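# Pull out the right-side yellow rod and turn it flat

## Task

Slide the yellow rod closest to right_arm outward until it stops at full extension, then rotate it by 90 degrees so that the figures mounted on it end up horizontal.

## Robot and tools

Robot: two six-joint arms with parallel grippers, left_arm and right_arm. In the scene frame the origin sits at table-top height midway between the nominal bases, +x points out over the table, +z points up, and left_arm is on the +y side. Calibrated base positions: left_arm (-0.028, +0.289, +0.027) m, right_arm (-0.040, -0.349, +0.007) m, each turned only slightly about z. Gripper poses in results (end_effector_position in metres, end_effector_quat_wxyz) and wrist camera poses are given in that arm's own base frame and may be off by a few centimetres. The gripper's fingers point along its +z and close along its y; the reported point lies between the pads, about 1 cm short of the tips. A camera stand is fixed behind the arms.

Joint order, used in every command row and every per-joint list: wrist pitch, shoulder, wrist yaw, wrist roll, elbow, waist. Stated ranges in rad: wrist pitch -1.571..1.571, shoulder 0.000..3.142, wrist yaw -1.571..1.571, wrist roll -2.094..2.094, elbow 0.000..3.142, waist -2.618..3.054. Real ends may differ by up to 0.059 rad.

A row is always 14 numbers in [-1, 1]: seven for left_arm (six joints in the order above, then opening), followed by seven for right_arm, even when only one arm should move. Joint entries are offsets, not poses: they are added to the Joint targets that held when the action (or move) began, not to the previous row. Scale: 1.0 equals 2.224 rad for shoulder, elbow and waist, and 8.485 rad for the three wrist joints. So repeating the same offset in a new action moves the joint further. Sending 0 for all six joints re-commands the current targets. The opening entry is absolute: +1 fully open, -1 closed; values in between aim the fingers at that grip_measured reading. A 0 there is a real command, so resend the present value to leave a gripper alone.

execute_actions(actions, cameras): actions is a list of actions; each action is a list of up to 15 rows, one per 1/30 s step, and a short list repeats its last row to fill 15 steps. An empty list just reports state and images. If an action would drive a joint more than 0.059 rad beyond its range (measured from the targets at its start), it is rejected for both arms; a malformed action or a failing first action voids the whole call. cameras selects images by name (cam_left_wrist, cam_right_wrist); omitted, null or ["all"] gives both, [] gives none.

move(target, speed, blend, opening_speed, blocking, cameras): target is one 14-number row or a list of up to 15 rows; every row's offsets count from the same starting Joint targets. All joints travel in step along paths of at least 0.5 s; the whole list must fit in 10 s. speed is in rad/s for the joint with farthest to travel, 0.01 to 12.57, default 0.5, one value or one per target. blend (rad) rounds corners at intermediate targets; 0 stops at each. opening_speed (0.2 or more, scale units per second) ramps the fingers gradually. blocking=false returns after about 0.5 s while motion continues. The path does not avoid obstacles or the other arm. Its result adds a move: line, e.g. done, off_target (resting more than 0.035 rad from target), moving, held or fault, plus limits=held if steps were withheld.

wait(seconds 0..10) lets time pass with commands held; stop brakes a running move; zoom_image(camera, region [x0,y0,x1,y1], at most 504 px each way, origin top-left) enlarges part of the newest image from that wrist camera; read_manual gives licence texts; finished_scene(scene) ends the scene irreversibly, and after ending scene 1 make no further call in that reply.

Results: Joint positions (rad) and Joint velocities (rad/s) per arm in the joint order, then finger gap in m (0.094 open); velocities may read within noise. Joint targets are what your next offsets start from. Tool commands shows current gripper commands; grip_measured shows opening on the command scale. Joint torques (N m, no gripper) include the arm's weight and friction; entries 2, 5, 6 wrap at ±28. Calls with actions also list joint positions at some steps. Lines to watch: joint sent to its limit, joint command not followed (clearance check altered targets), MOTOR HOT, OVER-TEMPERATURE FAULT.

Motion limits: each joint target may lead its measured angle by at most 0.339 rad (big joints) or 2.2 rad (wrist); targets putting the gripper over 200 mm from its measured position are scaled back. Unfinished motion may need to be recommanded. Images are 672x504 fisheye; calibration is approximate.

Avoid: fast contact, slams, hard pushes into fixed parts, dropping or releasing moving parts, any contact or squeezing between the two arms, strain on wrist camera cables, and long holding of stretched or blocked poses (motors heat; at 90 °C the arm folds and idles). To stop pressing on something, command targets back past the measured positions. The gripper squeezes about 50 to 64 N per pad; close slowly on fragile parts and release by commanding well above grip_measured. The scene counts as solved only if the rod stays extended and turned after the robot lets go.

Each tool is called after "Call:" as name(argument=value, ...), one argument or row to a line, values as JSON.

## Session

Call:
execute_actions(
  actions=[],
)

Scene clock: 0.00 s.
left_arm: end_effector_position=(+0.4028, +0.0079, +0.1249) grip_measured=+1.000 end_effector_quat_wxyz=(+0.625, -0.028, +0.778, +0.057) | right_arm: end_effector_position=(+0.4019, -0.0301, +0.1142) grip_measured=+1.000 end_effector_quat_wxyz=(+0.608, +0.063, +0.791, -0.024)
Joint names: [wrist pitch, shoulder, wrist yaw, wrist roll, elbow, waist]
Joint positions: left_arm=[0.966 1.539 -0.191 0.014 0.356 -0.068 0.094] | right_arm=[0.914 1.54 0.073 0.059 0.363 -0.045 0.094]
Joint velocities: within noise
Joint torques (N m): no reading
Heat: left arm: 47 °C; right arm: 43 °C.
Joint targets: left_arm=[0.959 1.536 -0.192 0.014 0.359 -0.068] | right_arm=[0.904 1.537 0.071 0.060 0.366 -0.045]
Tool commands: left_gripper/opening=+1.0 right_gripper/opening=+1.0

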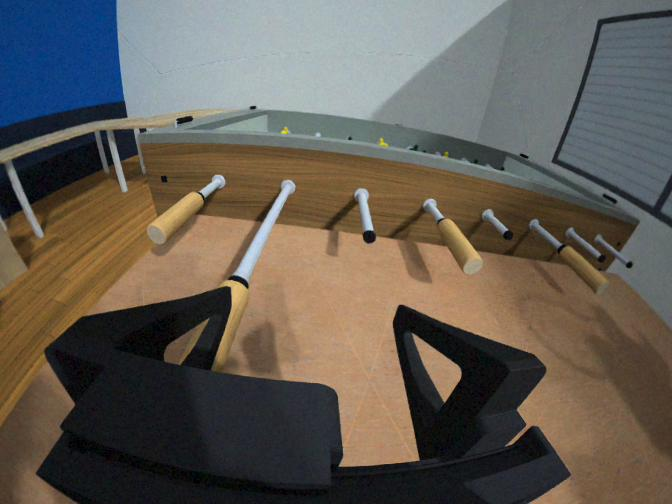

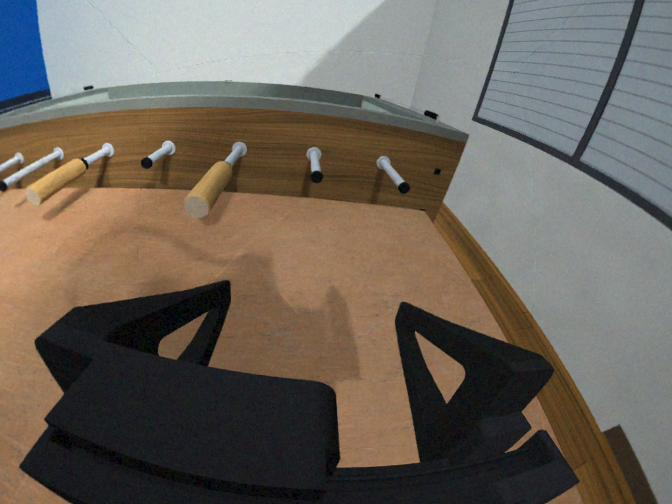

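Call:
zoom_image(
  camera="cam_left_wrist",
  region=[180, 90, 640, 300],
)

Call:
zoom_image(
  camera="cam_right_wrist",
  region=[0, 60, 480, 240],
)

Scaled by 1.096 from the camera's 672x504 image, which has a finer 960x720 frame.

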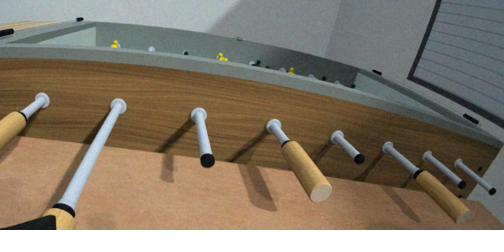

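Scaled by 1.050 from the camera's 672x504 image, which has a finer 960x720 frame.

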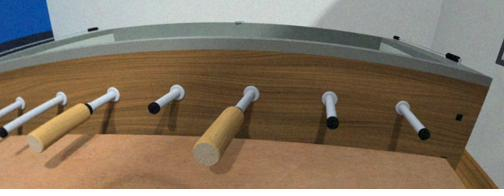

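Call:
move(
  target=[0,0,0,0,0,0,1,0.0691,0.3588,0.0201,-0.0071,0.2154,0.1423,1],
  speed=0.8,
)

Scene clock: 79.90 s.
left_arm: end_effector_position=(+0.4028, +0.0079, +0.1249) grip_measured=+1.000 end_effector_quat_wxyz=(+0.625, -0.028, +0.778, +0.057) | right_arm: end_effector_position=(+0.5164, +0.1000, +0.0632) grip_measured=+1.000 end_effector_quat_wxyz=(+0.694, -0.013, +0.720, +0.009)
Joint names: [wrist pitch, shoulder, wrist yaw, wrist roll, elbow, waist]
Joint positions: left_arm=[0.966 1.539 -0.191 0.014 0.356 -0.068 0.094] | right_arm=[1.452 2.318 0.241 0.004 0.828 0.271 0.094]
Joint velocities: within noise
Joint torques (N m): left_arm=[1.85 -6.34 -0.03 0 5.35 -0.05] | right_arm=[2.08 -7.77 0.01 -0.03 4.98 0.08]
Heat: left arm: 46 °C; right arm: 44 °C.
Joint targets: left_arm=[0.959 1.536 -0.192 0.014 0.359 -0.068] | right_arm=[1.490 2.335 0.241 0.000 0.845 0.272]
move: off_target (right_arm); right_arm: the wrist pitch is farthest, 0.038 rad from its target
camera_calibration:
cam_right_wrist: T_world_to_cam=[[-0.0123276, -0.982738, 0.184593, 0.0835331], [-0.427896, -0.161666, -0.889252, 0.325247], [0.903744, -0.0899491, -0.418516, -0.311469], [0, 0, 0, 1]] pos_world=[0.42169, 0.106656, 0.143452]

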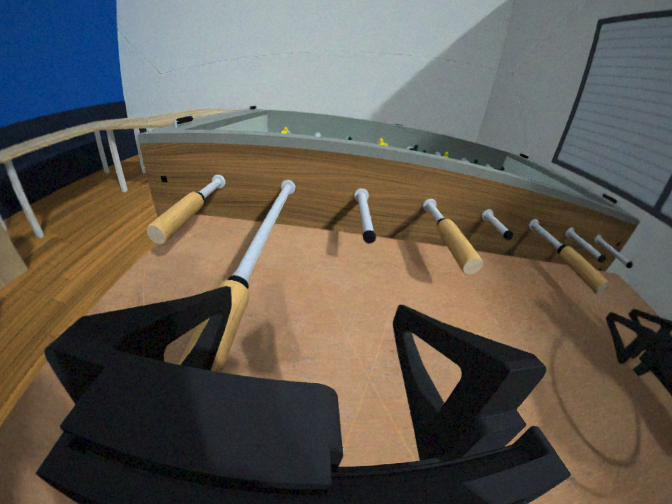

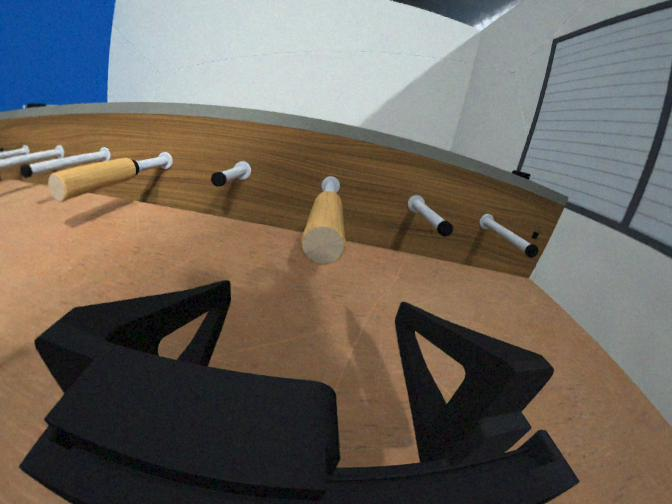

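Call:
move(
  target=[
    [0,0,0,0,0,0,1,-0.0454,0.0889,-0.0029,0,0.2621,-0.0250,1],
    [0,0,0,0,0,0,1,-0.0454,0.0889,-0.0029,0,0.2621,-0.0250,-0.7],
  ],
  speed=0.6,
  opening_speed=2,
)

Scene clock: 103.87 s.
left_arm: end_effector_position=(+0.4028, +0.0079, +0.1249) grip_measured=+1.000 end_effector_quat_wxyz=(+0.625, -0.028, +0.778, +0.057) | right_arm: end_effector_position=(+0.6359, +0.1033, +0.0890) grip_measured=-0.330 end_effector_quat_wxyz=(+0.714, +0.005, +0.700, +0.000)
Joint names: [wrist pitch, shoulder, wrist yaw, wrist roll, elbow, waist]
Joint positions: left_arm=[0.966 1.539 -0.191 0.014 0.356 -0.068 0.094] | right_arm=[1.12 2.506 0.23 0.003 1.406 0.223 0.031]
Joint velocities: within noise
Joint torques (N m): left_arm=[1.85 -6.37 -0.05 0.02 5.3 -0.01] | right_arm=[1.59 -9.96 -0.11 -0.03 7.28 -0.62]
Heat: left arm: 45 °C; right arm: 45 °C.
Joint targets: left_arm=[0.959 1.536 -0.192 0.014 0.359 -0.068] | right_arm=[1.105 2.533 0.217 0.000 1.428 0.216]
move: done
camera_calibration:
cam_right_wrist: T_world_to_cam=[[-0.0591165, -0.983754, 0.169508, 0.114738], [-0.382354, -0.134541, -0.914168, 0.370235], [0.922123, -0.118854, -0.368189, -0.421585], [0, 0, 0, 1]] pos_world=[0.537097, 0.112578, 0.163785]

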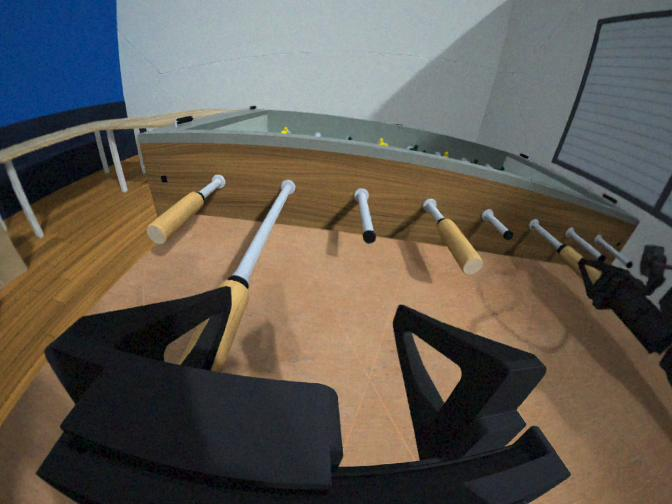

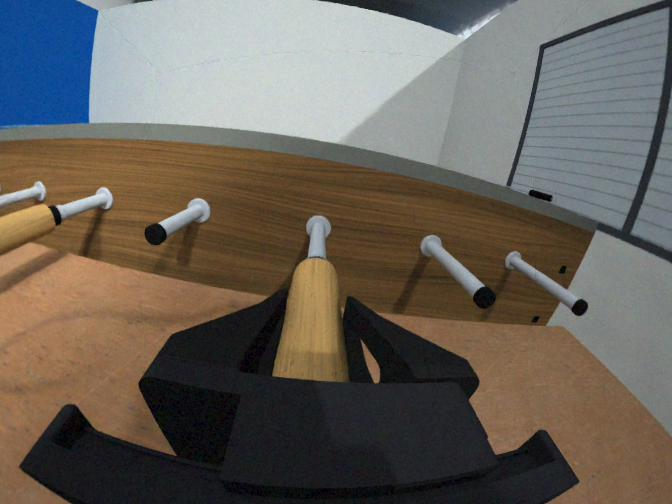

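Call:
move(
  target=[
    [0,0,0,0,0,0,1,0.01724,-0.0514,0.0032,0,-0.1172,0.0126,-0.7],
    [0,0,0,0,0,0,1,0.0342,-0.0916,0.0070,0,-0.2221,0.0271,-0.7],
  ],
  speed=0.4,
  blend=0.05,
)

Scene clock: 126.53 s.
left_arm: end_effector_position=(+0.4028, +0.0079, +0.1249) grip_measured=+1.000 end_effector_quat_wxyz=(+0.625, -0.028, +0.778, +0.057) | right_arm: end_effector_position=(+0.5449, +0.0998, +0.0839) grip_measured=-0.330 end_effector_quat_wxyz=(+0.715, +0.007, +0.699, -0.001)
Joint names: [wrist pitch, shoulder, wrist yaw, wrist roll, elbow, waist]
Joint positions: left_arm=[0.966 1.539 -0.191 0.014 0.356 -0.068 0.094] | right_arm=[1.407 2.341 0.282 0.002 0.957 0.27 0.031]
Joint velocities: within noise
Joint torques (N m): left_arm=[1.84 -6.35 -0.04 0.02 5.37 -0.05] | right_arm=[1.6 -10.7 -0.03 -0.02 2.56 0.59]
Heat: left arm: 45 °C; right arm: 45 °C.
Joint targets: left_arm=[0.959 1.536 -0.192 0.014 0.359 -0.068] | right_arm=[1.395 2.329 0.276 0.000 0.934 0.276]
move: done
camera_calibration:
cam_right_wrist: T_world_to_cam=[[-0.0644637, -0.983549, 0.168745, 0.109701], [-0.380582, -0.132086, -0.915266, 0.329123], [0.922498, -0.123223, -0.365806, -0.33991], [0, 0, 0, 1]] pos_world=[0.445896, 0.109485, 0.158382]

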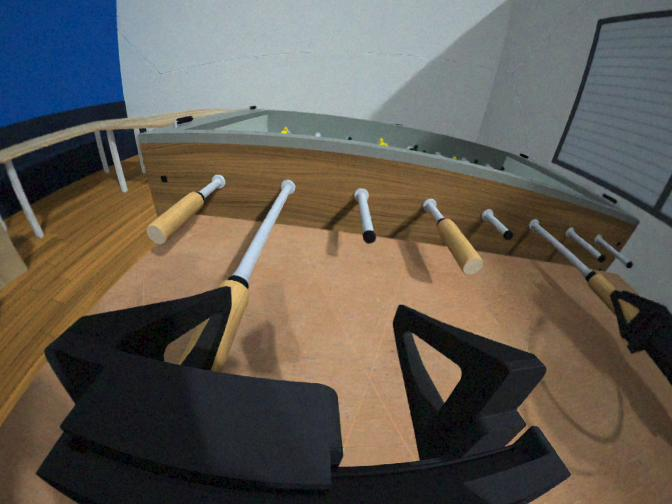

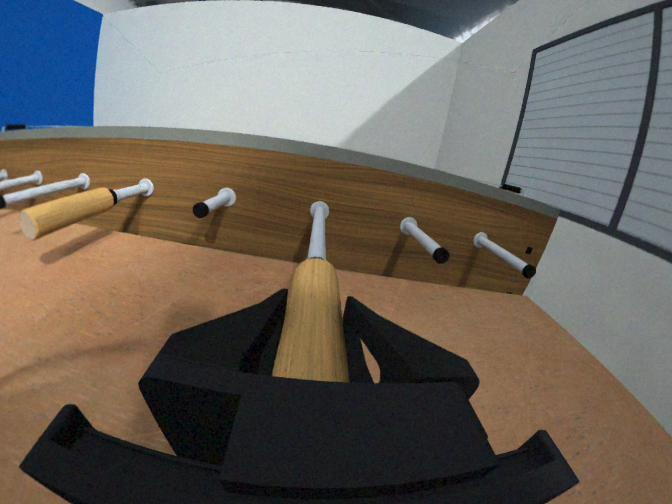

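Call:
move(
  target=[0,0,0,0,0,0,1,0.0169,-0.0313,0.0050,0,-0.0956,0.0190,-0.7],
  speed=0.4,
)

Scene clock: 133.00 s.
left_arm: end_effector_position=(+0.4028, +0.0079, +0.1249) grip_measured=+1.000 end_effector_quat_wxyz=(+0.625, -0.028, +0.778, +0.057) | right_arm: end_effector_position=(+0.5040, +0.1026, +0.0826) grip_measured=-0.330 end_effector_quat_wxyz=(+0.706, +0.003, +0.708, -0.002)
Joint names: [wrist pitch, shoulder, wrist yaw, wrist roll, elbow, waist]
Joint positions: left_arm=[0.966 1.539 -0.191 0.014 0.356 -0.068 0.094] | right_arm=[1.482 2.262 0.313 0.002 0.779 0.307 0.031]
Joint velocities: within noise
Joint torques (N m): left_arm=[1.84 -6.35 -0.04 0.01 5.33 -0.03] | right_arm=[2.22 -8.91 0.11 -0.03 -0.44 1.06]
Heat: left arm: 45 °C; right arm: 45 °C.
Joint targets: left_arm=[0.959 1.536 -0.192 0.014 0.359 -0.068] | right_arm=[1.538 2.260 0.319 0.000 0.722 0.318]
move: off_target (right_arm); right_arm: the elbow is farthest, 0.057 rad from its target
camera_calibration:
cam_right_wrist: T_world_to_cam=[[-0.0547733, -0.982729, 0.176761, 0.104374], [-0.401526, -0.140405, -0.905021, 0.32325], [0.914208, -0.120545, -0.3869, -0.29669], [0, 0, 0, 1]] pos_world=[0.406747, 0.112192, 0.159309]

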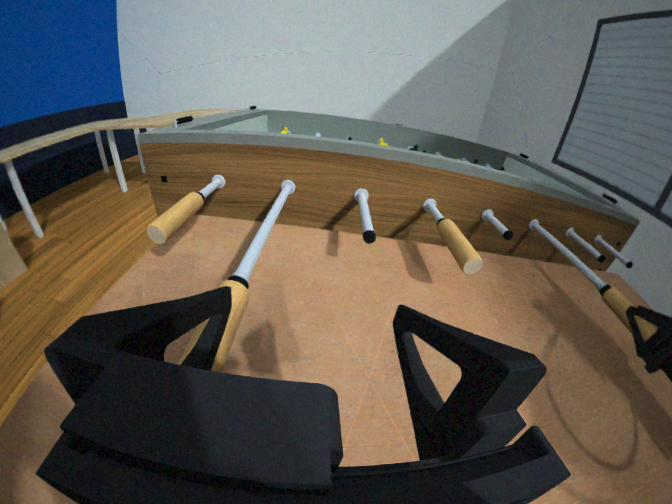

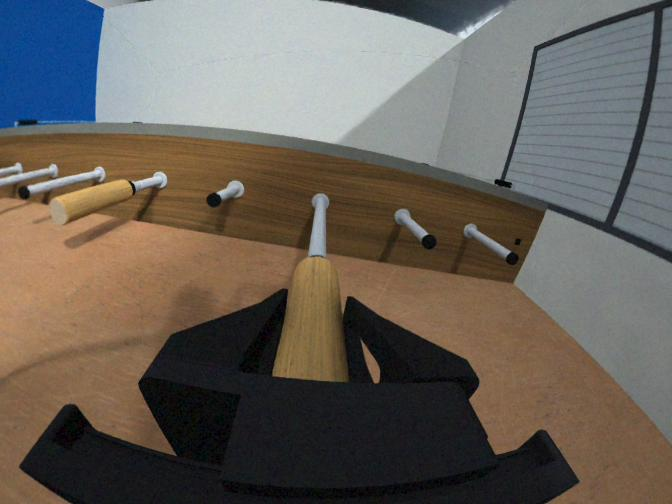

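Call:
move(
  target=[0,0,0,0,0,0,1,-0.0133,-0.0728,0.0034,0,-0.0670,0.0135,-0.7],
  speed=0.3,
)

Scene clock: 144.03 s.
left_arm: end_effector_position=(+0.4028, +0.0079, +0.1249) grip_measured=+1.000 end_effector_quat_wxyz=(+0.625, -0.028, +0.778, +0.057) | right_arm: end_effector_position=(+0.5017, +0.1021, +0.0869) grip_measured=-0.330 end_effector_quat_wxyz=(+0.682, -0.006, +0.731, -0.008)
Joint names: [wrist pitch, shoulder, wrist yaw, wrist roll, elbow, waist]
Joint positions: left_arm=[0.966 1.539 -0.191 0.014 0.356 -0.068 0.094] | right_arm=[1.336 2.17 0.308 0.003 0.761 0.306 0.031]
Joint velocities: within noise
Joint torques (N m): left_arm=[1.83 -6.37 -0.05 0.01 5.34 -0.03] | right_arm=[2.55 -14.5 0.49 -0.03 -10.26 3.85]
Heat: left arm: 45 °C; right arm: 47 °C.
Joint targets: left_arm=[0.959 1.536 -0.192 0.014 0.359 -0.068] | right_arm=[1.426 2.098 0.347 0.000 0.573 0.348]
move: off_target (right_arm); right_arm: the elbow is farthest, 0.188 rad from its target
camera_calibration:
cam_right_wrist: T_world_to_cam=[[-0.0383351, -0.979081, 0.199825, 0.09246], [-0.460863, -0.160111, -0.872909, 0.355209], [0.886643, -0.125555, -0.445085, -0.273683], [0, 0, 0, 1]] pos_world=[0.409907, 0.113037, 0.169777]

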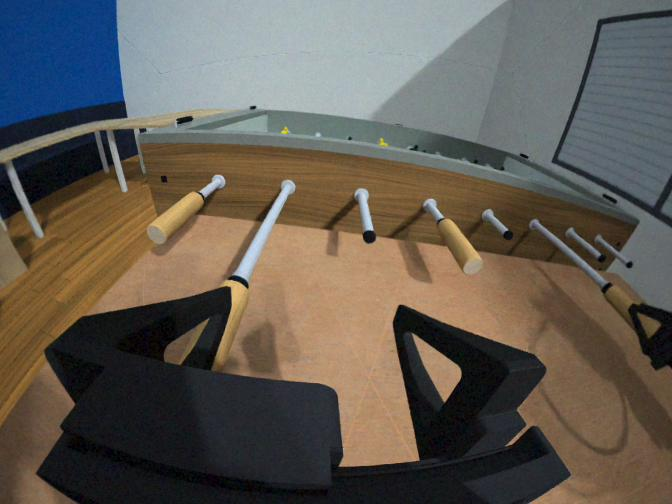

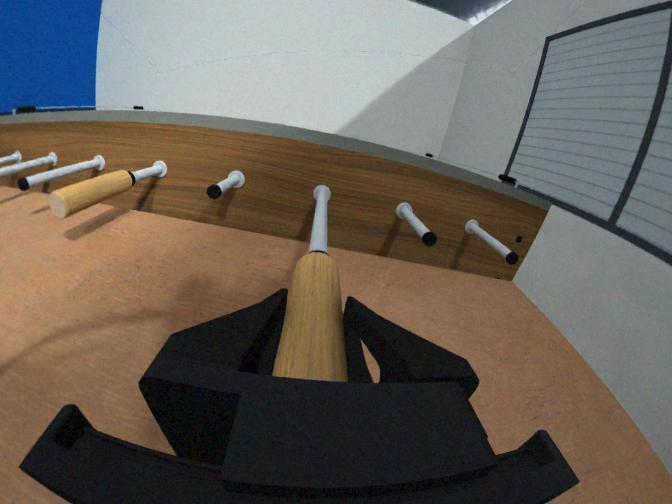

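Call:
move(
  target=[
    [0,0,0,0,0,0,1,0.0099,0.0787,-0.0045,0,0.0859,-0.0175,-0.7],
    [0,0,0,0,0,0,1,0.0099,0.0787,-0.0045,0.1852,0.0859,-0.0175,-0.7],
  ],
  speed=[0.4, 0.9],
)

Scene clock: 159.03 s.
left_arm: end_effector_position=(+0.4028, +0.0079, +0.1249) grip_measured=+1.000 end_effector_quat_wxyz=(+0.625, -0.028, +0.778, +0.057) | right_arm: end_effector_position=(+0.5043, +0.0931, +0.0755) grip_measured=-0.327 end_effector_quat_wxyz=(+0.511, +0.503, +0.507, +0.479)
Joint names: [wrist pitch, shoulder, wrist yaw, wrist roll, elbow, waist]
Joint positions: left_arm=[0.966 1.539 -0.191 0.014 0.356 -0.068 0.094] | right_arm=[1.477 2.272 0.32 1.541 0.775 0.291 0.032]
Joint velocities: within noise
Joint torques (N m): left_arm=[1.84 -6.32 -0.05 0.01 5.34 -0.08] | right_arm=[2.01 -8.65 -0.07 0.32 2.73 1.68]
Heat: left arm: 45 °C; right arm: 50 °C.
Joint targets: left_arm=[0.959 1.536 -0.192 0.014 0.359 -0.068] | right_arm=[1.510 2.273 0.309 1.571 0.763 0.310]
move: done
camera_calibration:
cam_right_wrist: T_world_to_cam=[[-0.0738045, -0.211109, -0.974672, 0.121083], [-0.376484, 0.910917, -0.168791, 0.149619], [0.923479, 0.354491, -0.146709, -0.367878], [0, 0, 0, 1]] pos_world=[0.404993, 0.0196811, 0.0892998]

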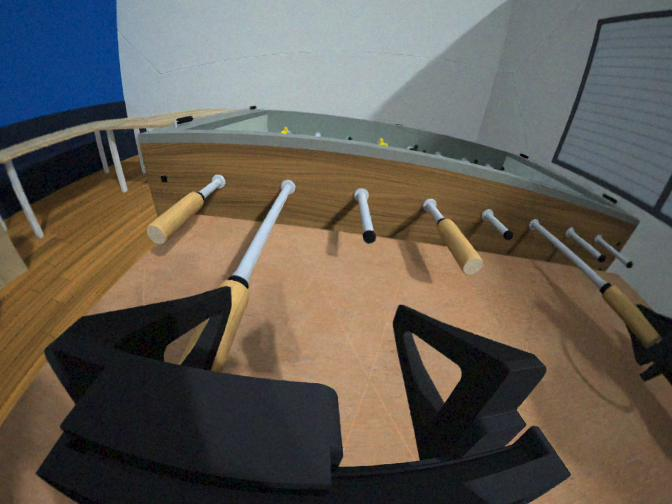

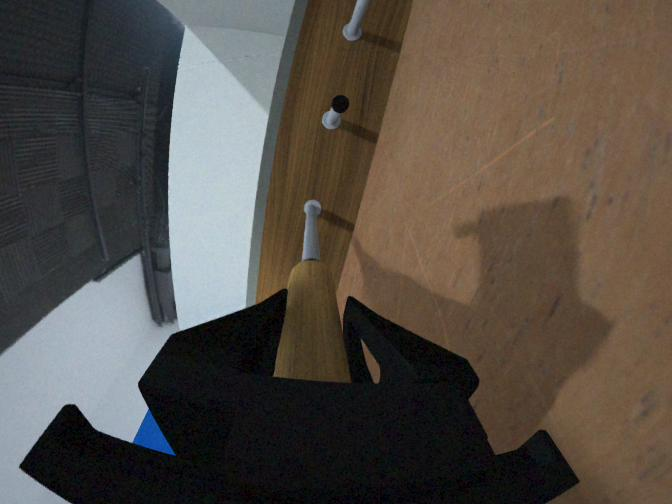

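Call:
move(
  target=[
    [0,0,0,0,0,0,1,0.0024,-0.008,0.001,0.007,-0.028,0.004,-0.7],
    [0,0,0,0,0,0,1,0.0024,-0.008,0.001,0.007,-0.028,0.004,0.5],
  ],
  speed=0.4,
  opening_speed=2,
)

Scene clock: 176.80 s.
left_arm: end_effector_position=(+0.4028, +0.0079, +0.1249) grip_measured=+1.000 end_effector_quat_wxyz=(+0.625, -0.028, +0.778, +0.057) | right_arm: end_effector_position=(+0.4882, +0.0975, +0.0604) grip_measured=+0.498 end_effector_quat_wxyz=(+0.479, +0.528, +0.504, +0.488)
Joint names: [wrist pitch, shoulder, wrist yaw, wrist roll, elbow, waist]
Joint positions: left_arm=[0.966 1.539 -0.191 0.014 0.356 -0.068 0.094] | right_arm=[1.483 2.267 0.324 1.626 0.715 0.311 0.07]
Joint velocities: within noise
Joint torques (N m): left_arm=[1.85 -6.38 -0.06 0 5.33 -0.05] | right_arm=[2.16 -9.43 -0.01 0.05 2.32 0.73]
Heat: left arm: 44 °C; right arm: 48 °C.
Joint targets: left_arm=[0.959 1.536 -0.192 0.014 0.359 -0.068] | right_arm=[1.530 2.255 0.318 1.630 0.701 0.319]
move: off_target (right_arm); target 2's new numbers were sent with right_arm's elbow 0.065 rad from that target; right_arm: the wrist pitch is farthest, 0.048 rad from its target
camera_calibration:
cam_right_wrist: T_world_to_cam=[[-0.116335, -0.144349, -0.982664, 0.120829], [-0.39268, 0.915456, -0.0879884, 0.139549], [0.912288, 0.375637, -0.163183, -0.352435], [0, 0, 0, 1]] pos_world=[0.390377, 0.0220778, 0.0735022]

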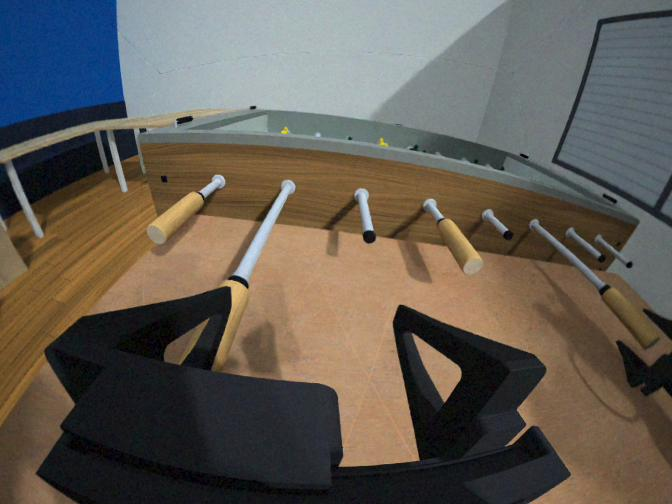

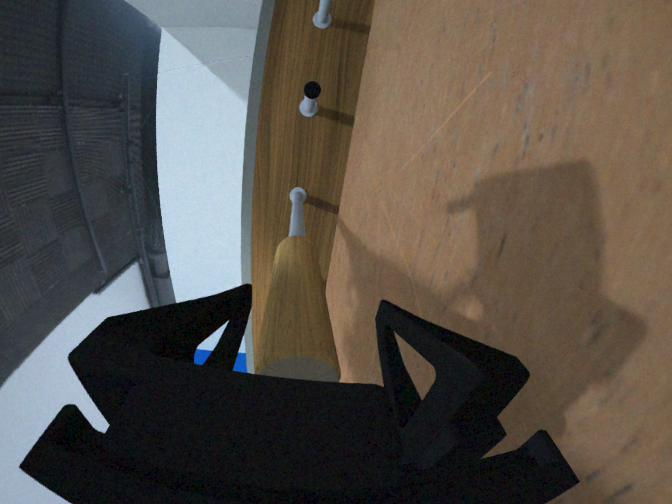

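Call:
finished_scene(
  scene=1,
)

The scene is finished: the task was done.


## Next scene

The same job, from a new start.

Call:
execute_actions(
  actions=[],
)

Scene clock: 0.00 s.
left_arm: end_effector_position=(+0.4067, +0.0376, +0.1163) grip_measured=+1.000 end_effector_quat_wxyz=(+0.597, -0.093, +0.793, +0.071) | right_arm: end_effector_position=(+0.3928, -0.0048, +0.1143) grip_measured=+1.000 end_effector_quat_wxyz=(+0.608, +0.033, +0.793, -0.013)
Joint names: [wrist pitch, shoulder, wrist yaw, wrist roll, elbow, waist]
Joint positions: left_arm=[0.845 1.542 -0.242 -0.068 0.409 -0.016 0.094] | right_arm=[0.909 1.498 0.082 0.042 0.325 0.023 0.094]
Joint velocities: within noise
Joint torques (N m): no reading
Heat: left arm: 43 °C; right arm: 40 °C.
Joint targets: left_arm=[0.833 1.540 -0.243 -0.068 0.411 -0.016] | right_arm=[0.899 1.495 0.080 0.043 0.328 0.023]
Tool commands: left_gripper/opening=+1.0 right_gripper/opening=+1.0
camera_calibration:
cam_left_wrist: T_world_to_cam=[[0.207287, -0.962694, 0.173931, -0.0790407], [-0.569143, -0.263281, -0.778948, 0.366677], [0.795681, 0.062474, -0.602485, -0.132805], [0, 0, 0, 1]] pos_world=[0.330746, 0.0287439, 0.219357]
cam_right_wrist: T_world_to_cam=[[-0.0674914, -0.98389, 0.165543, -0.00657283], [-0.627243, -0.0871895, -0.773928, 0.366259], [0.775894, -0.156069, -0.611254, -0.115862], [0, 0, 0, 1]] pos_world=[0.319186, 0.0073845, 0.213725]

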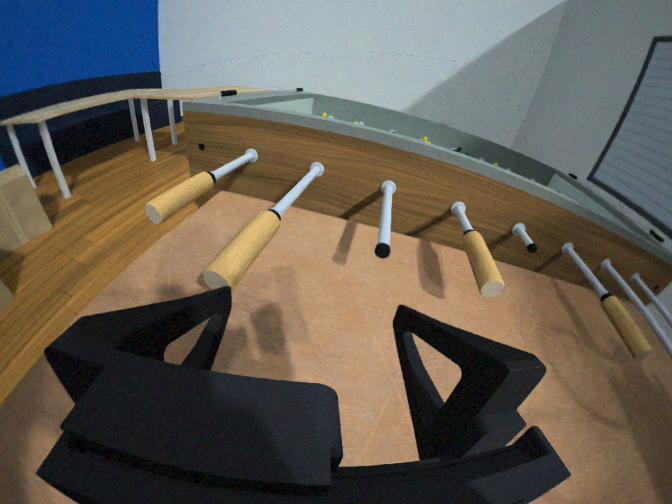

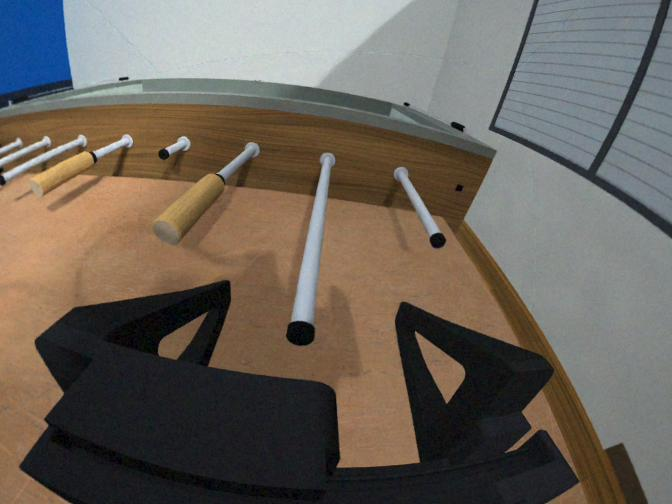

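Call:
move(
  target=[
    [0,0,0,0,0,0,1,0.02233,0.10782,0.07166,-0.00507,0.07567,0.27415,1],
    [0,0,0,0,0,0,1,0.05292,0.27626,0.06011,-0.00507,0.14096,0.23022,1],
  ],
  speed=0.9,
  blend=0.1,
  cameras=["cam_right_wrist"],
)

Scene clock: 59.23 s.
left_arm: end_effector_position=(+0.4067, +0.0376, +0.1163) grip_measured=+1.000 end_effector_quat_wxyz=(+0.597, -0.093, +0.793, +0.071) | right_arm: end_effector_position=(+0.4406, +0.1455, +0.0782) grip_measured=+1.000 end_effector_quat_wxyz=(+0.663, -0.003, +0.747, -0.049)
Joint names: [wrist pitch, shoulder, wrist yaw, wrist roll, elbow, waist]
Joint positions: left_arm=[0.845 1.542 -0.242 -0.068 0.409 -0.016 0.094] | right_arm=[1.331 2.096 0.604 0.003 0.624 0.539 0.094]
Joint velocities: within noise
Joint torques (N m): left_arm=[1.87 -6.52 -0.06 0.02 5.55 -0.03] | right_arm=[1.83 -6.56 -0.04 -0.03 4.97 -0.36]
Heat: left arm: 43 °C; right arm: 43 °C.
Joint targets: left_arm=[0.833 1.540 -0.243 -0.068 0.411 -0.016] | right_arm=[1.348 2.110 0.590 0.000 0.642 0.535]
move: done
camera_calibration:
cam_right_wrist: T_world_to_cam=[[-0.0860295, -0.962346, 0.257857, 0.148458], [-0.51318, -0.179038, -0.8394, 0.349689], [0.853959, -0.20454, -0.478454, -0.189335], [0, 0, 0, 1]] pos_world=[0.353909, 0.166749, 0.16466]
Images, in order (width x height): cam_right_wrist 672x504.

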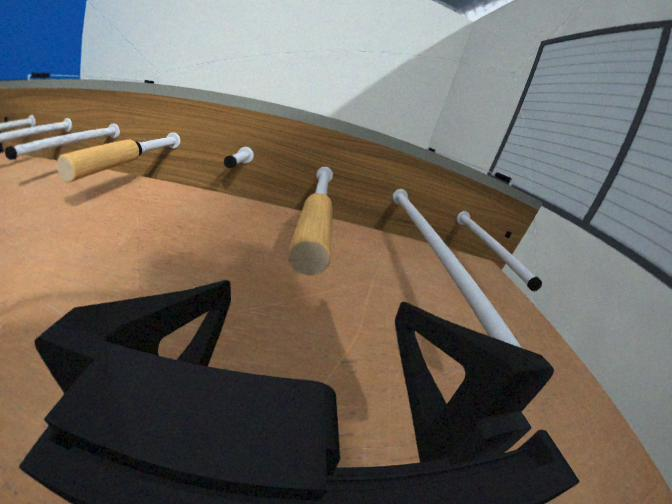

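Call:
move(
  target=[
    [0,0,0,0,0,0,1,-0.00764,0.14699,-0.01651,0,0.23008,-0.06839,1],
    [0,0,0,0,0,0,1,-0.00764,0.14699,-0.01651,0,0.23008,-0.06839,-0.7],
    [0,0,0,0,0,0,1,0.00503,0.11111,-0.0107,0,0.14586,-0.04622,-0.7],
    [0,0,0,0,0,0,1,0.01742,0.08755,-0.00414,0,0.07504,-0.02118,-0.7],
  ],
  speed=[0.6,0.6,0.4,0.4],
  blend=[0,0,0.04,0],
  opening_speed=2,
  cameras=["cam_right_wrist"],
)

Scene clock: 84.53 s.
left_arm: end_effector_position=(+0.4067, +0.0376, +0.1163) grip_measured=+1.000 end_effector_quat_wxyz=(+0.597, -0.093, +0.793, +0.071) | right_arm: end_effector_position=(+0.4907, +0.1483, +0.0762) grip_measured=-0.315 end_effector_quat_wxyz=(+0.707, +0.030, +0.706, -0.027)
Joint names: [wrist pitch, shoulder, wrist yaw, wrist roll, elbow, waist]
Joint positions: left_arm=[0.845 1.542 -0.242 -0.068 0.409 -0.016 0.094] | right_arm=[1.479 2.309 0.56 0.003 0.833 0.479 0.032]
Joint velocities: within noise
Joint torques (N m): left_arm=[1.87 -6.5 -0.07 0.01 5.53 -0.06] | right_arm=[1.83 -9.33 0 -0.02 1.83 0.76]
Heat: left arm: 43 °C; right arm: 45 °C.
Joint targets: left_arm=[0.833 1.540 -0.243 -0.068 0.411 -0.016] | right_arm=[1.495 2.305 0.555 0.000 0.809 0.488]
move: done
camera_calibration:
cam_right_wrist: T_world_to_cam=[[-0.128482, -0.97632, 0.174043, 0.185163], [-0.40665, -0.108198, -0.907154, 0.316561], [0.904504, -0.187327, -0.383119, -0.267117], [0, 0, 0, 1]] pos_world=[0.394128, 0.164992, 0.152606]
Images, in order (width x height): cam_right_wrist 672x504.

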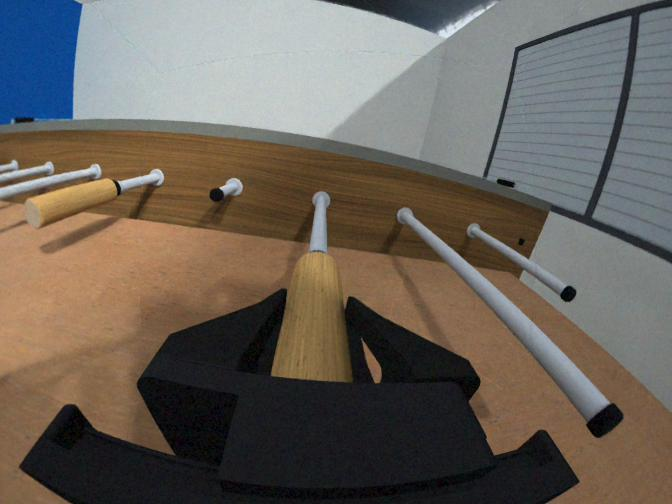

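Call:
move(
  target=[0,0,0,0,0,0,1,-0.01556,-0.07725,0.0056,0,-0.06241,0.02136,-0.7],
  speed=0.35,
  cameras=["cam_right_wrist"],
)

Scene clock: 96.27 s.
left_arm: end_effector_position=(+0.4067, +0.0376, +0.1163) grip_measured=+1.000 end_effector_quat_wxyz=(+0.597, -0.093, +0.793, +0.071) | right_arm: end_effector_position=(+0.4813, +0.1470, +0.0800) grip_measured=-0.315 end_effector_quat_wxyz=(+0.677, +0.009, +0.735, -0.041)
Joint names: [wrist pitch, shoulder, wrist yaw, wrist roll, elbow, waist]
Joint positions: left_arm=[0.845 1.542 -0.242 -0.068 0.409 -0.016 0.094] | right_arm=[1.314 2.19 0.555 0.003 0.781 0.484 0.032]
Joint velocities: within noise
Joint torques (N m): left_arm=[1.86 -6.48 -0.06 0.01 5.49 -0.08] | right_arm=[2.13 -13.46 0.59 -0.02 -4.31 4.55]
Heat: left arm: 43 °C; right arm: 45 °C.
Joint targets: left_arm=[0.833 1.540 -0.243 -0.068 0.411 -0.016] | right_arm=[1.363 2.133 0.603 0.000 0.670 0.535]
move: off_target (right_arm); right_arm: the elbow is farthest, 0.110 rad from its target
camera_calibration:
cam_right_wrist: T_world_to_cam=[[-0.101157, -0.96832, 0.228305, 0.163468], [-0.482678, -0.152896, -0.862348, 0.355614], [0.869936, -0.197431, -0.45192, -0.233861], [0, 0, 0, 1]] pos_world=[0.391627, 0.16649, 0.163656]
Images, in order (width x height): cam_right_wrist 672x504.

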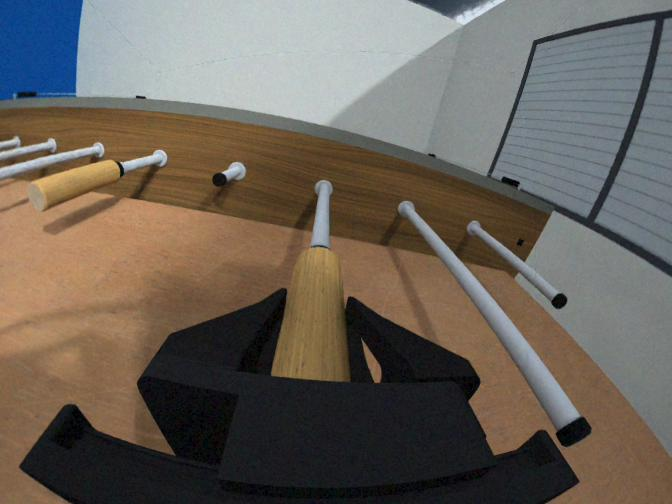

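Call:
move(
  target=[
    [0,0,0,0,0,0,1,0.01733,0.07257,-0.00372,0,0.04604,-0.01376,-0.7],
    [0,0,0,0,0,0,1,0.01733,0.07257,-0.00372,-0.18857,0.04604,-0.01376,-0.7],
    [0,0,0,0,0,0,1,0.01833,0.0672,-0.0029,-0.18857,0.028,-0.0106,-0.7],
    [0,0,0,0,0,0,1,0.01833,0.0672,-0.0029,-0.18857,0.028,-0.0106,0.3],
  ],
  speed=[0.4,0.9,0.4,0.4],
  opening_speed=1.5,
)

Scene clock: 113.07 s.
left_arm: end_effector_position=(+0.4067, +0.0376, +0.1163) grip_measured=+1.000 end_effector_quat_wxyz=(+0.597, -0.093, +0.793, +0.071) | right_arm: end_effector_position=(+0.4691, +0.1478, +0.0614) grip_measured=+0.298 end_effector_quat_wxyz=(-0.454, +0.510, -0.515, +0.518)
Joint names: [wrist pitch, shoulder, wrist yaw, wrist roll, elbow, waist]
Joint positions: left_arm=[0.845 1.542 -0.242 -0.068 0.409 -0.016 0.094] | right_arm=[1.48 2.286 0.573 -1.6 0.746 0.503 0.061]
Joint velocities: within noise
Joint torques (N m): left_arm=[1.86 -6.48 -0.07 0.02 5.46 -0.02] | right_arm=[2.04 -9.01 0.14 0.03 2.21 0.76]
Heat: left arm: 43 °C; right arm: 47 °C.
Joint targets: left_arm=[0.833 1.540 -0.243 -0.068 0.411 -0.016] | right_arm=[1.519 2.282 0.578 -1.600 0.732 0.512]
move: off_target (right_arm); target 4's new numbers were sent with right_arm's elbow 0.064 rad from that target; right_arm: the wrist pitch is farthest, 0.038 rad from its target
camera_calibration:
cam_left_wrist: T_world_to_cam=[[0.207287, -0.962694, 0.173931, -0.0790407], [-0.569143, -0.263281, -0.778948, 0.366677], [0.795681, 0.062474, -0.602485, -0.132805], [0, 0, 0, 1]] pos_world=[0.330746, 0.0287439, 0.219357]
cam_right_wrist: T_world_to_cam=[[0.0166981, 0.238349, 0.971036, -0.112134], [-0.45027, -0.865328, 0.220145, 0.35744], [0.892736, -0.440905, 0.0928722, -0.239511], [0, 0, 0, 1]] pos_world=[0.376637, 0.230428, 0.0524414]

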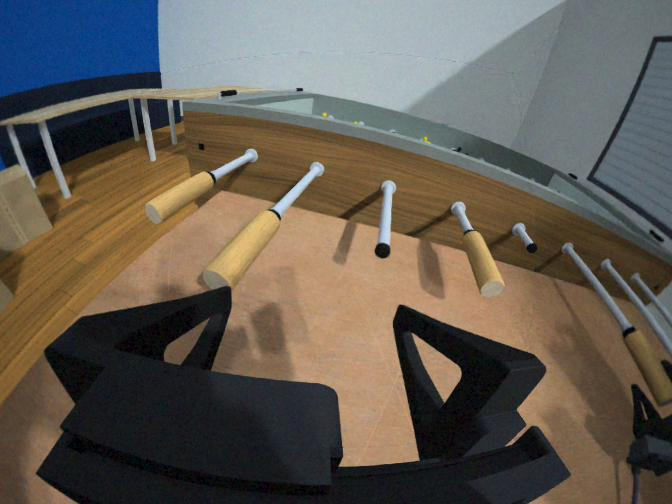

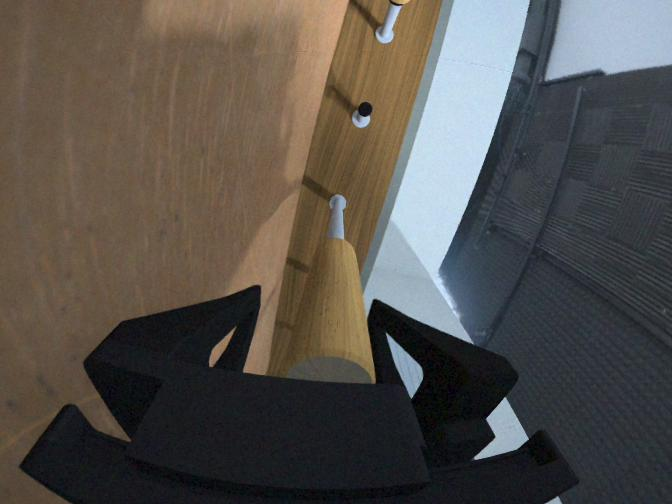

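Call:
move(
  target=[0,0,0,0,0,0,1,0,0,0,0,0,0,0.6],
  cameras=[],
)

Call:
finished_scene(
  scene=2,
)

Scene clock: 119.77 s.
left_arm: end_effector_position=(+0.4067, +0.0376, +0.1163) grip_measured=+1.000 end_effector_quat_wxyz=(+0.597, -0.093, +0.793, +0.071) | right_arm: end_effector_position=(+0.4691, +0.1475, +0.0621) grip_measured=+0.597 end_effector_quat_wxyz=(-0.454, +0.509, -0.515, +0.519)
Joint names: [wrist pitch, shoulder, wrist yaw, wrist roll, elbow, waist]
Joint positions: left_arm=[0.845 1.542 -0.242 -0.068 0.409 -0.016 0.094] | right_arm=[1.48 2.285 0.575 -1.601 0.746 0.503 0.075]
Joint velocities: within noise
Joint torques (N m): left_arm=[1.85 -6.5 -0.06 0.01 5.49 -0.03] | right_arm=[2.03 -8.9 0.1 0.02 2.22 0.76]
Heat: left arm: 43 °C; right arm: 47 °C.
Joint targets: left_arm=[0.833 1.540 -0.243 -0.068 0.411 -0.016] | right_arm=[1.519 2.282 0.578 -1.600 0.732 0.512]
move: off_target (right_arm); right_arm: the wrist pitch is farthest, 0.039 rad from its target
No camera images: "cameras" was empty.

The scene is finished: the task was done.


## Next scene

The same job, from a new start.

Call:
execute_actions(
  actions=[],
)

Scene clock: 0.00 s.
left_arm: end_effector_position=(+0.4148, +0.0165, +0.1259) grip_measured=+1.000 end_effector_quat_wxyz=(+0.618, -0.002, +0.786, +0.007) | right_arm: end_effector_position=(+0.3922, -0.0470, +0.1045) grip_measured=+1.000 end_effector_quat_wxyz=(+0.587, +0.099, +0.798, -0.097)
Joint names: [wrist pitch, shoulder, wrist yaw, wrist roll, elbow, waist]
Joint positions: left_arm=[0.901 1.55 0.039 0.018 0.411 0.054 0.094] | right_arm=[0.87 1.537 0.277 0.046 0.357 0.003 0.094]
Joint velocities: within noise
Joint torques (N m): no reading
Heat: left arm: 41 °C; right arm: 38 °C.
Joint targets: left_arm=[0.889 1.548 0.039 0.019 0.413 0.054] | right_arm=[0.861 1.534 0.277 0.048 0.360 0.003]
Tool commands: left_gripper/opening=+1.0 right_gripper/opening=+1.0
camera_calibration:
cam_left_wrist: T_world_to_cam=[[-0.0177666, -0.985889, 0.166453, -0.00796993], [-0.580802, -0.125334, -0.804339, 0.378982], [0.813851, -0.110967, -0.570379, -0.140833], [0, 0, 0, 1]] pos_world=[0.334589, 0.0240143, 0.225829]
cam_right_wrist: T_world_to_cam=[[-0.259579, -0.939623, 0.222998, 0.0249194], [-0.669667, 0.00876005, -0.74261, 0.372385], [0.695819, -0.3421, -0.631508, -0.103244], [0, 0, 0, 1]] pos_world=[0.327681, -0.015167, 0.20578]

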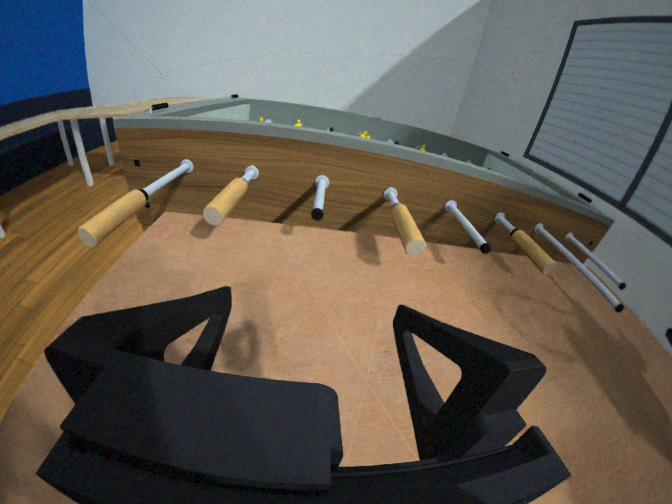

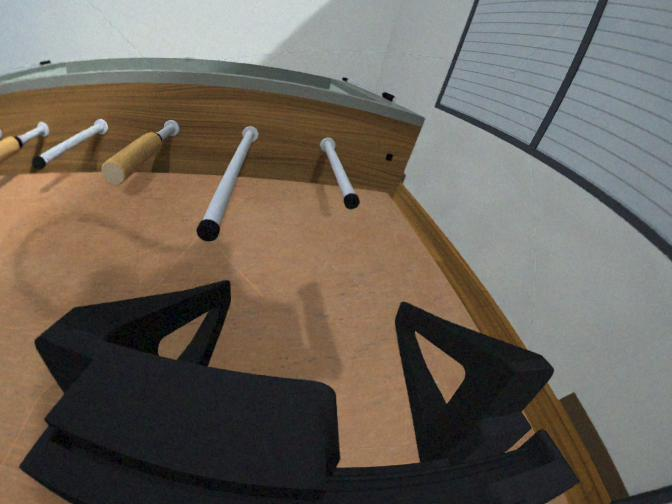

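Call:
move(
  target=[
    [0,0,0,0,0,0,1,0.04165,0.18696,0.05681,-0.00566,0.11484,0.29946,1],
    [0,0,0,0,0,0,1,0.04286,0.39276,0.03322,-0.00566,0.35647,0.20949,1],
  ],
  speed=0.9,
  blend=0.1,
  cameras=["cam_right_wrist"],
)

Scene clock: 30.40 s.
left_arm: end_effector_position=(+0.4148, +0.0165, +0.1259) grip_measured=+1.000 end_effector_quat_wxyz=(+0.618, -0.002, +0.786, +0.007) | right_arm: end_effector_position=(+0.5489, +0.1692, +0.0753) grip_measured=+1.000 end_effector_quat_wxyz=(+0.694, +0.031, +0.718, -0.044)
Joint names: [wrist pitch, shoulder, wrist yaw, wrist roll, elbow, waist]
Joint positions: left_arm=[0.901 1.55 0.039 0.018 0.411 0.054 0.094] | right_arm=[1.22 2.388 0.575 0.002 1.128 0.469 0.094]
Joint velocities: within noise
Joint torques (N m): left_arm=[1.86 -6.78 0 0.01 5.68 -0.01] | right_arm=[1.68 -9.28 -0.1 -0.02 6.53 0.08]
Heat: left arm: 41 °C; right arm: 40 °C.
Joint targets: left_arm=[0.889 1.548 0.039 0.019 0.413 0.054] | right_arm=[1.225 2.408 0.559 -0.001 1.153 0.469]
move: done
camera_calibration:
cam_right_wrist: T_world_to_cam=[[-0.146117, -0.968945, 0.199489, 0.21968], [-0.443941, -0.115984, -0.888518, 0.362052], [0.884062, -0.218389, -0.413208, -0.29752], [0, 0, 0, 1]] pos_world=[0.455855, 0.189875, 0.154928]
Images, in order (width x height): cam_right_wrist 672x504.

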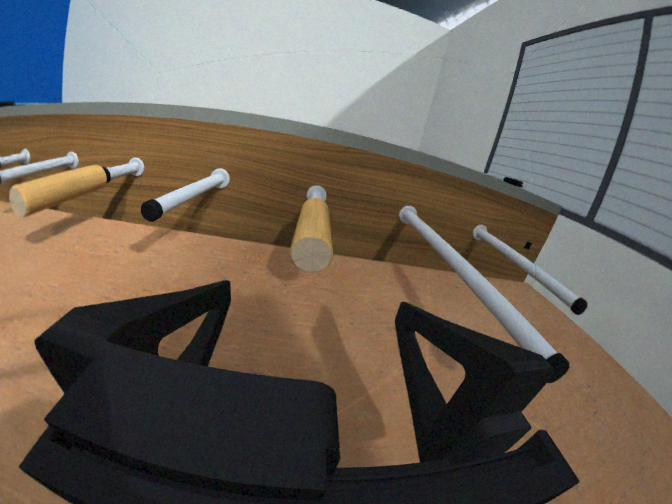

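Call:
move(
  target=[
    [0,0,0,0,0,0,1,-0.04042,0.14744,-0.01583,0,0.31515,-0.05814,1],
    [0,0,0,0,0,0,1,-0.04042,0.14744,-0.01583,0,0.31515,-0.05814,-0.7],
    [0,0,0,0,0,0,1,-0.01946,0.07761,-0.01041,0,0.16533,-0.03746,-0.7],
    [0,0,0,0,0,0,1,-0.00095,0.02594,-0.00367,0,0.04308,-0.01174,-0.7],
    [0,0,0,0,0,0,1,0.01439,-0.01142,0.00387,0,-0.05283,0.017,-0.7],
    [0,0,0,0,0,0,1,0.02447,-0.03287,0.01018,0,-0.11273,0.0411,-0.7],
    [0,0,0,0,0,0,1,0.01464,-0.08435,0.0152,0,-0.16268,0.06025,-0.7],
  ],
  speed=[0.7,0.7,0.5,0.5,0.4,0.3,0.3],
  blend=[0,0,0.05,0.05,0.05,0.03,0],
  opening_speed=2,
  cameras=["cam_right_wrist"],
)

Scene clock: 73.00 s.
left_arm: end_effector_position=(+0.4148, +0.0165, +0.1259) grip_measured=+1.000 end_effector_quat_wxyz=(+0.618, -0.002, +0.786, +0.007) | right_arm: end_effector_position=(+0.5072, +0.1735, +0.0777) grip_measured=-0.313 end_effector_quat_wxyz=(+0.685, +0.016, +0.728, -0.039)
Joint names: [wrist pitch, shoulder, wrist yaw, wrist roll, elbow, waist]
Joint positions: left_arm=[0.901 1.55 0.039 0.018 0.411 0.054 0.094] | right_arm=[1.267 2.284 0.594 0.005 0.945 0.517 0.032]
Joint velocities: within noise
Joint torques (N m): left_arm=[1.87 -6.76 -0.01 0.01 5.7 -0.06] | right_arm=[2.39 -15.09 1.1 -0.05 -7.41 7.69]
Heat: left arm: 41 °C; right arm: 43 °C.
Joint targets: left_arm=[0.889 1.548 0.039 0.019 0.413 0.054] | right_arm=[1.349 2.220 0.688 0.000 0.791 0.603]
move: off_target (right_arm); right_arm: the elbow is farthest, 0.154 rad from its target
camera_calibration:
cam_right_wrist: T_world_to_cam=[[-0.112535, -0.970091, 0.215081, 0.199253], [-0.464077, -0.140085, -0.874648, 0.359517], [0.878617, -0.198242, -0.434433, -0.257694], [0, 0, 0, 1]] pos_world=[0.415681, 0.19257, 0.159644]
Images, in order (width x height): cam_right_wrist 672x504.

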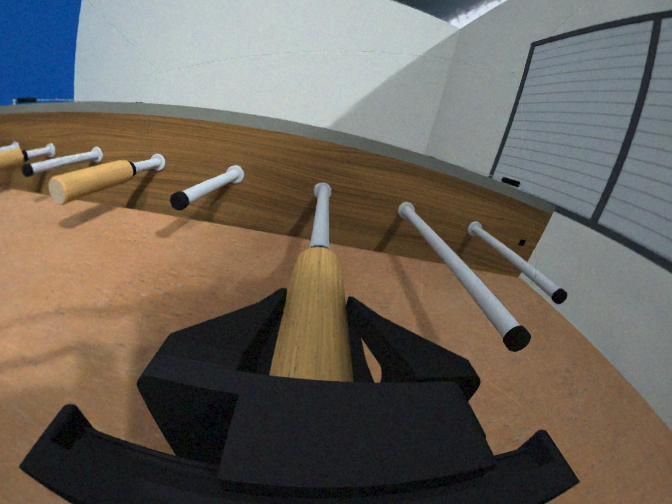

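Call:
move(
  target=[
    [0,0,0,0,0,0,1,0.00695,0.05778,-0.00684,0,0.06718,-0.02608,-0.7],
    [0,0,0,0,0,0,1,0.00695,0.05778,-0.00684,-0.18857,0.06718,-0.02608,-0.7],
    [0,0,0,0,0,0,1,0.01072,0.04969,-0.00448,-0.18857,0.04469,-0.01709,-0.7],
    [0,0,0,0,0,0,1,0.01072,0.04969,-0.00448,-0.18857,0.04469,-0.01709,0.5],
  ],
  speed=[0.4,0.9,0.4,0.4],
  opening_speed=1.5,
  cameras=["cam_right_wrist"],
)

Scene clock: 84.87 s.
left_arm: end_effector_position=(+0.4148, +0.0165, +0.1259) grip_measured=+1.000 end_effector_quat_wxyz=(+0.618, -0.002, +0.786, +0.007) | right_arm: end_effector_position=(+0.4889, +0.1809, +0.0645) grip_measured=+0.497 end_effector_quat_wxyz=(-0.458, +0.500, -0.515, +0.525)
Joint names: [wrist pitch, shoulder, wrist yaw, wrist roll, elbow, waist]
Joint positions: left_arm=[0.901 1.55 0.039 0.018 0.411 0.054 0.094] | right_arm=[1.405 2.345 0.645 -1.602 0.904 0.562 0.07]
Joint velocities: within noise
Joint torques (N m): left_arm=[1.86 -6.76 -0.01 0.01 5.65 -0.09] | right_arm=[1.93 -10.77 0.08 0.04 2.73 0.35]
Heat: left arm: 40 °C; right arm: 45 °C.
Joint targets: left_arm=[0.889 1.548 0.039 0.019 0.413 0.054] | right_arm=[1.440 2.331 0.650 -1.601 0.890 0.565]
move: done; target 4's new numbers were sent with right_arm's wrist pitch 0.079 rad from that target
camera_calibration:
cam_right_wrist: T_world_to_cam=[[-0.00195457, 0.23114, 0.972918, -0.112984], [-0.466118, -0.860975, 0.203609, 0.402366], [0.88472, -0.453097, 0.109422, -0.237891], [0, 0, 0, 1]] pos_world=[0.397796, 0.264755, 0.0540296]
Images, in order (width x height): cam_right_wrist 672x504.

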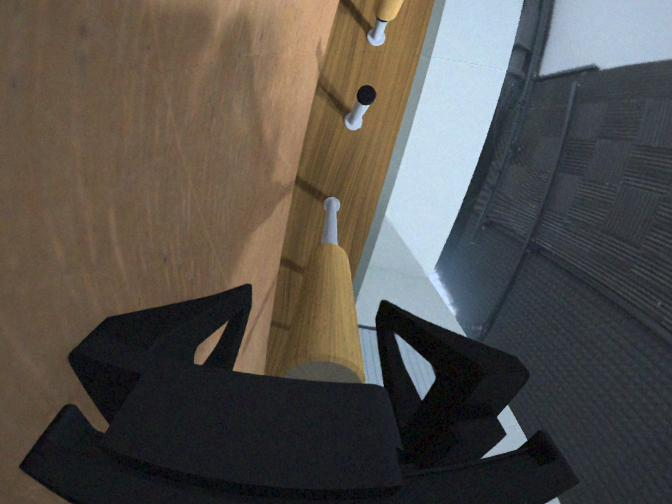

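Call:
finished_scene(
  scene=3,
)

The scene is finished: the task was done.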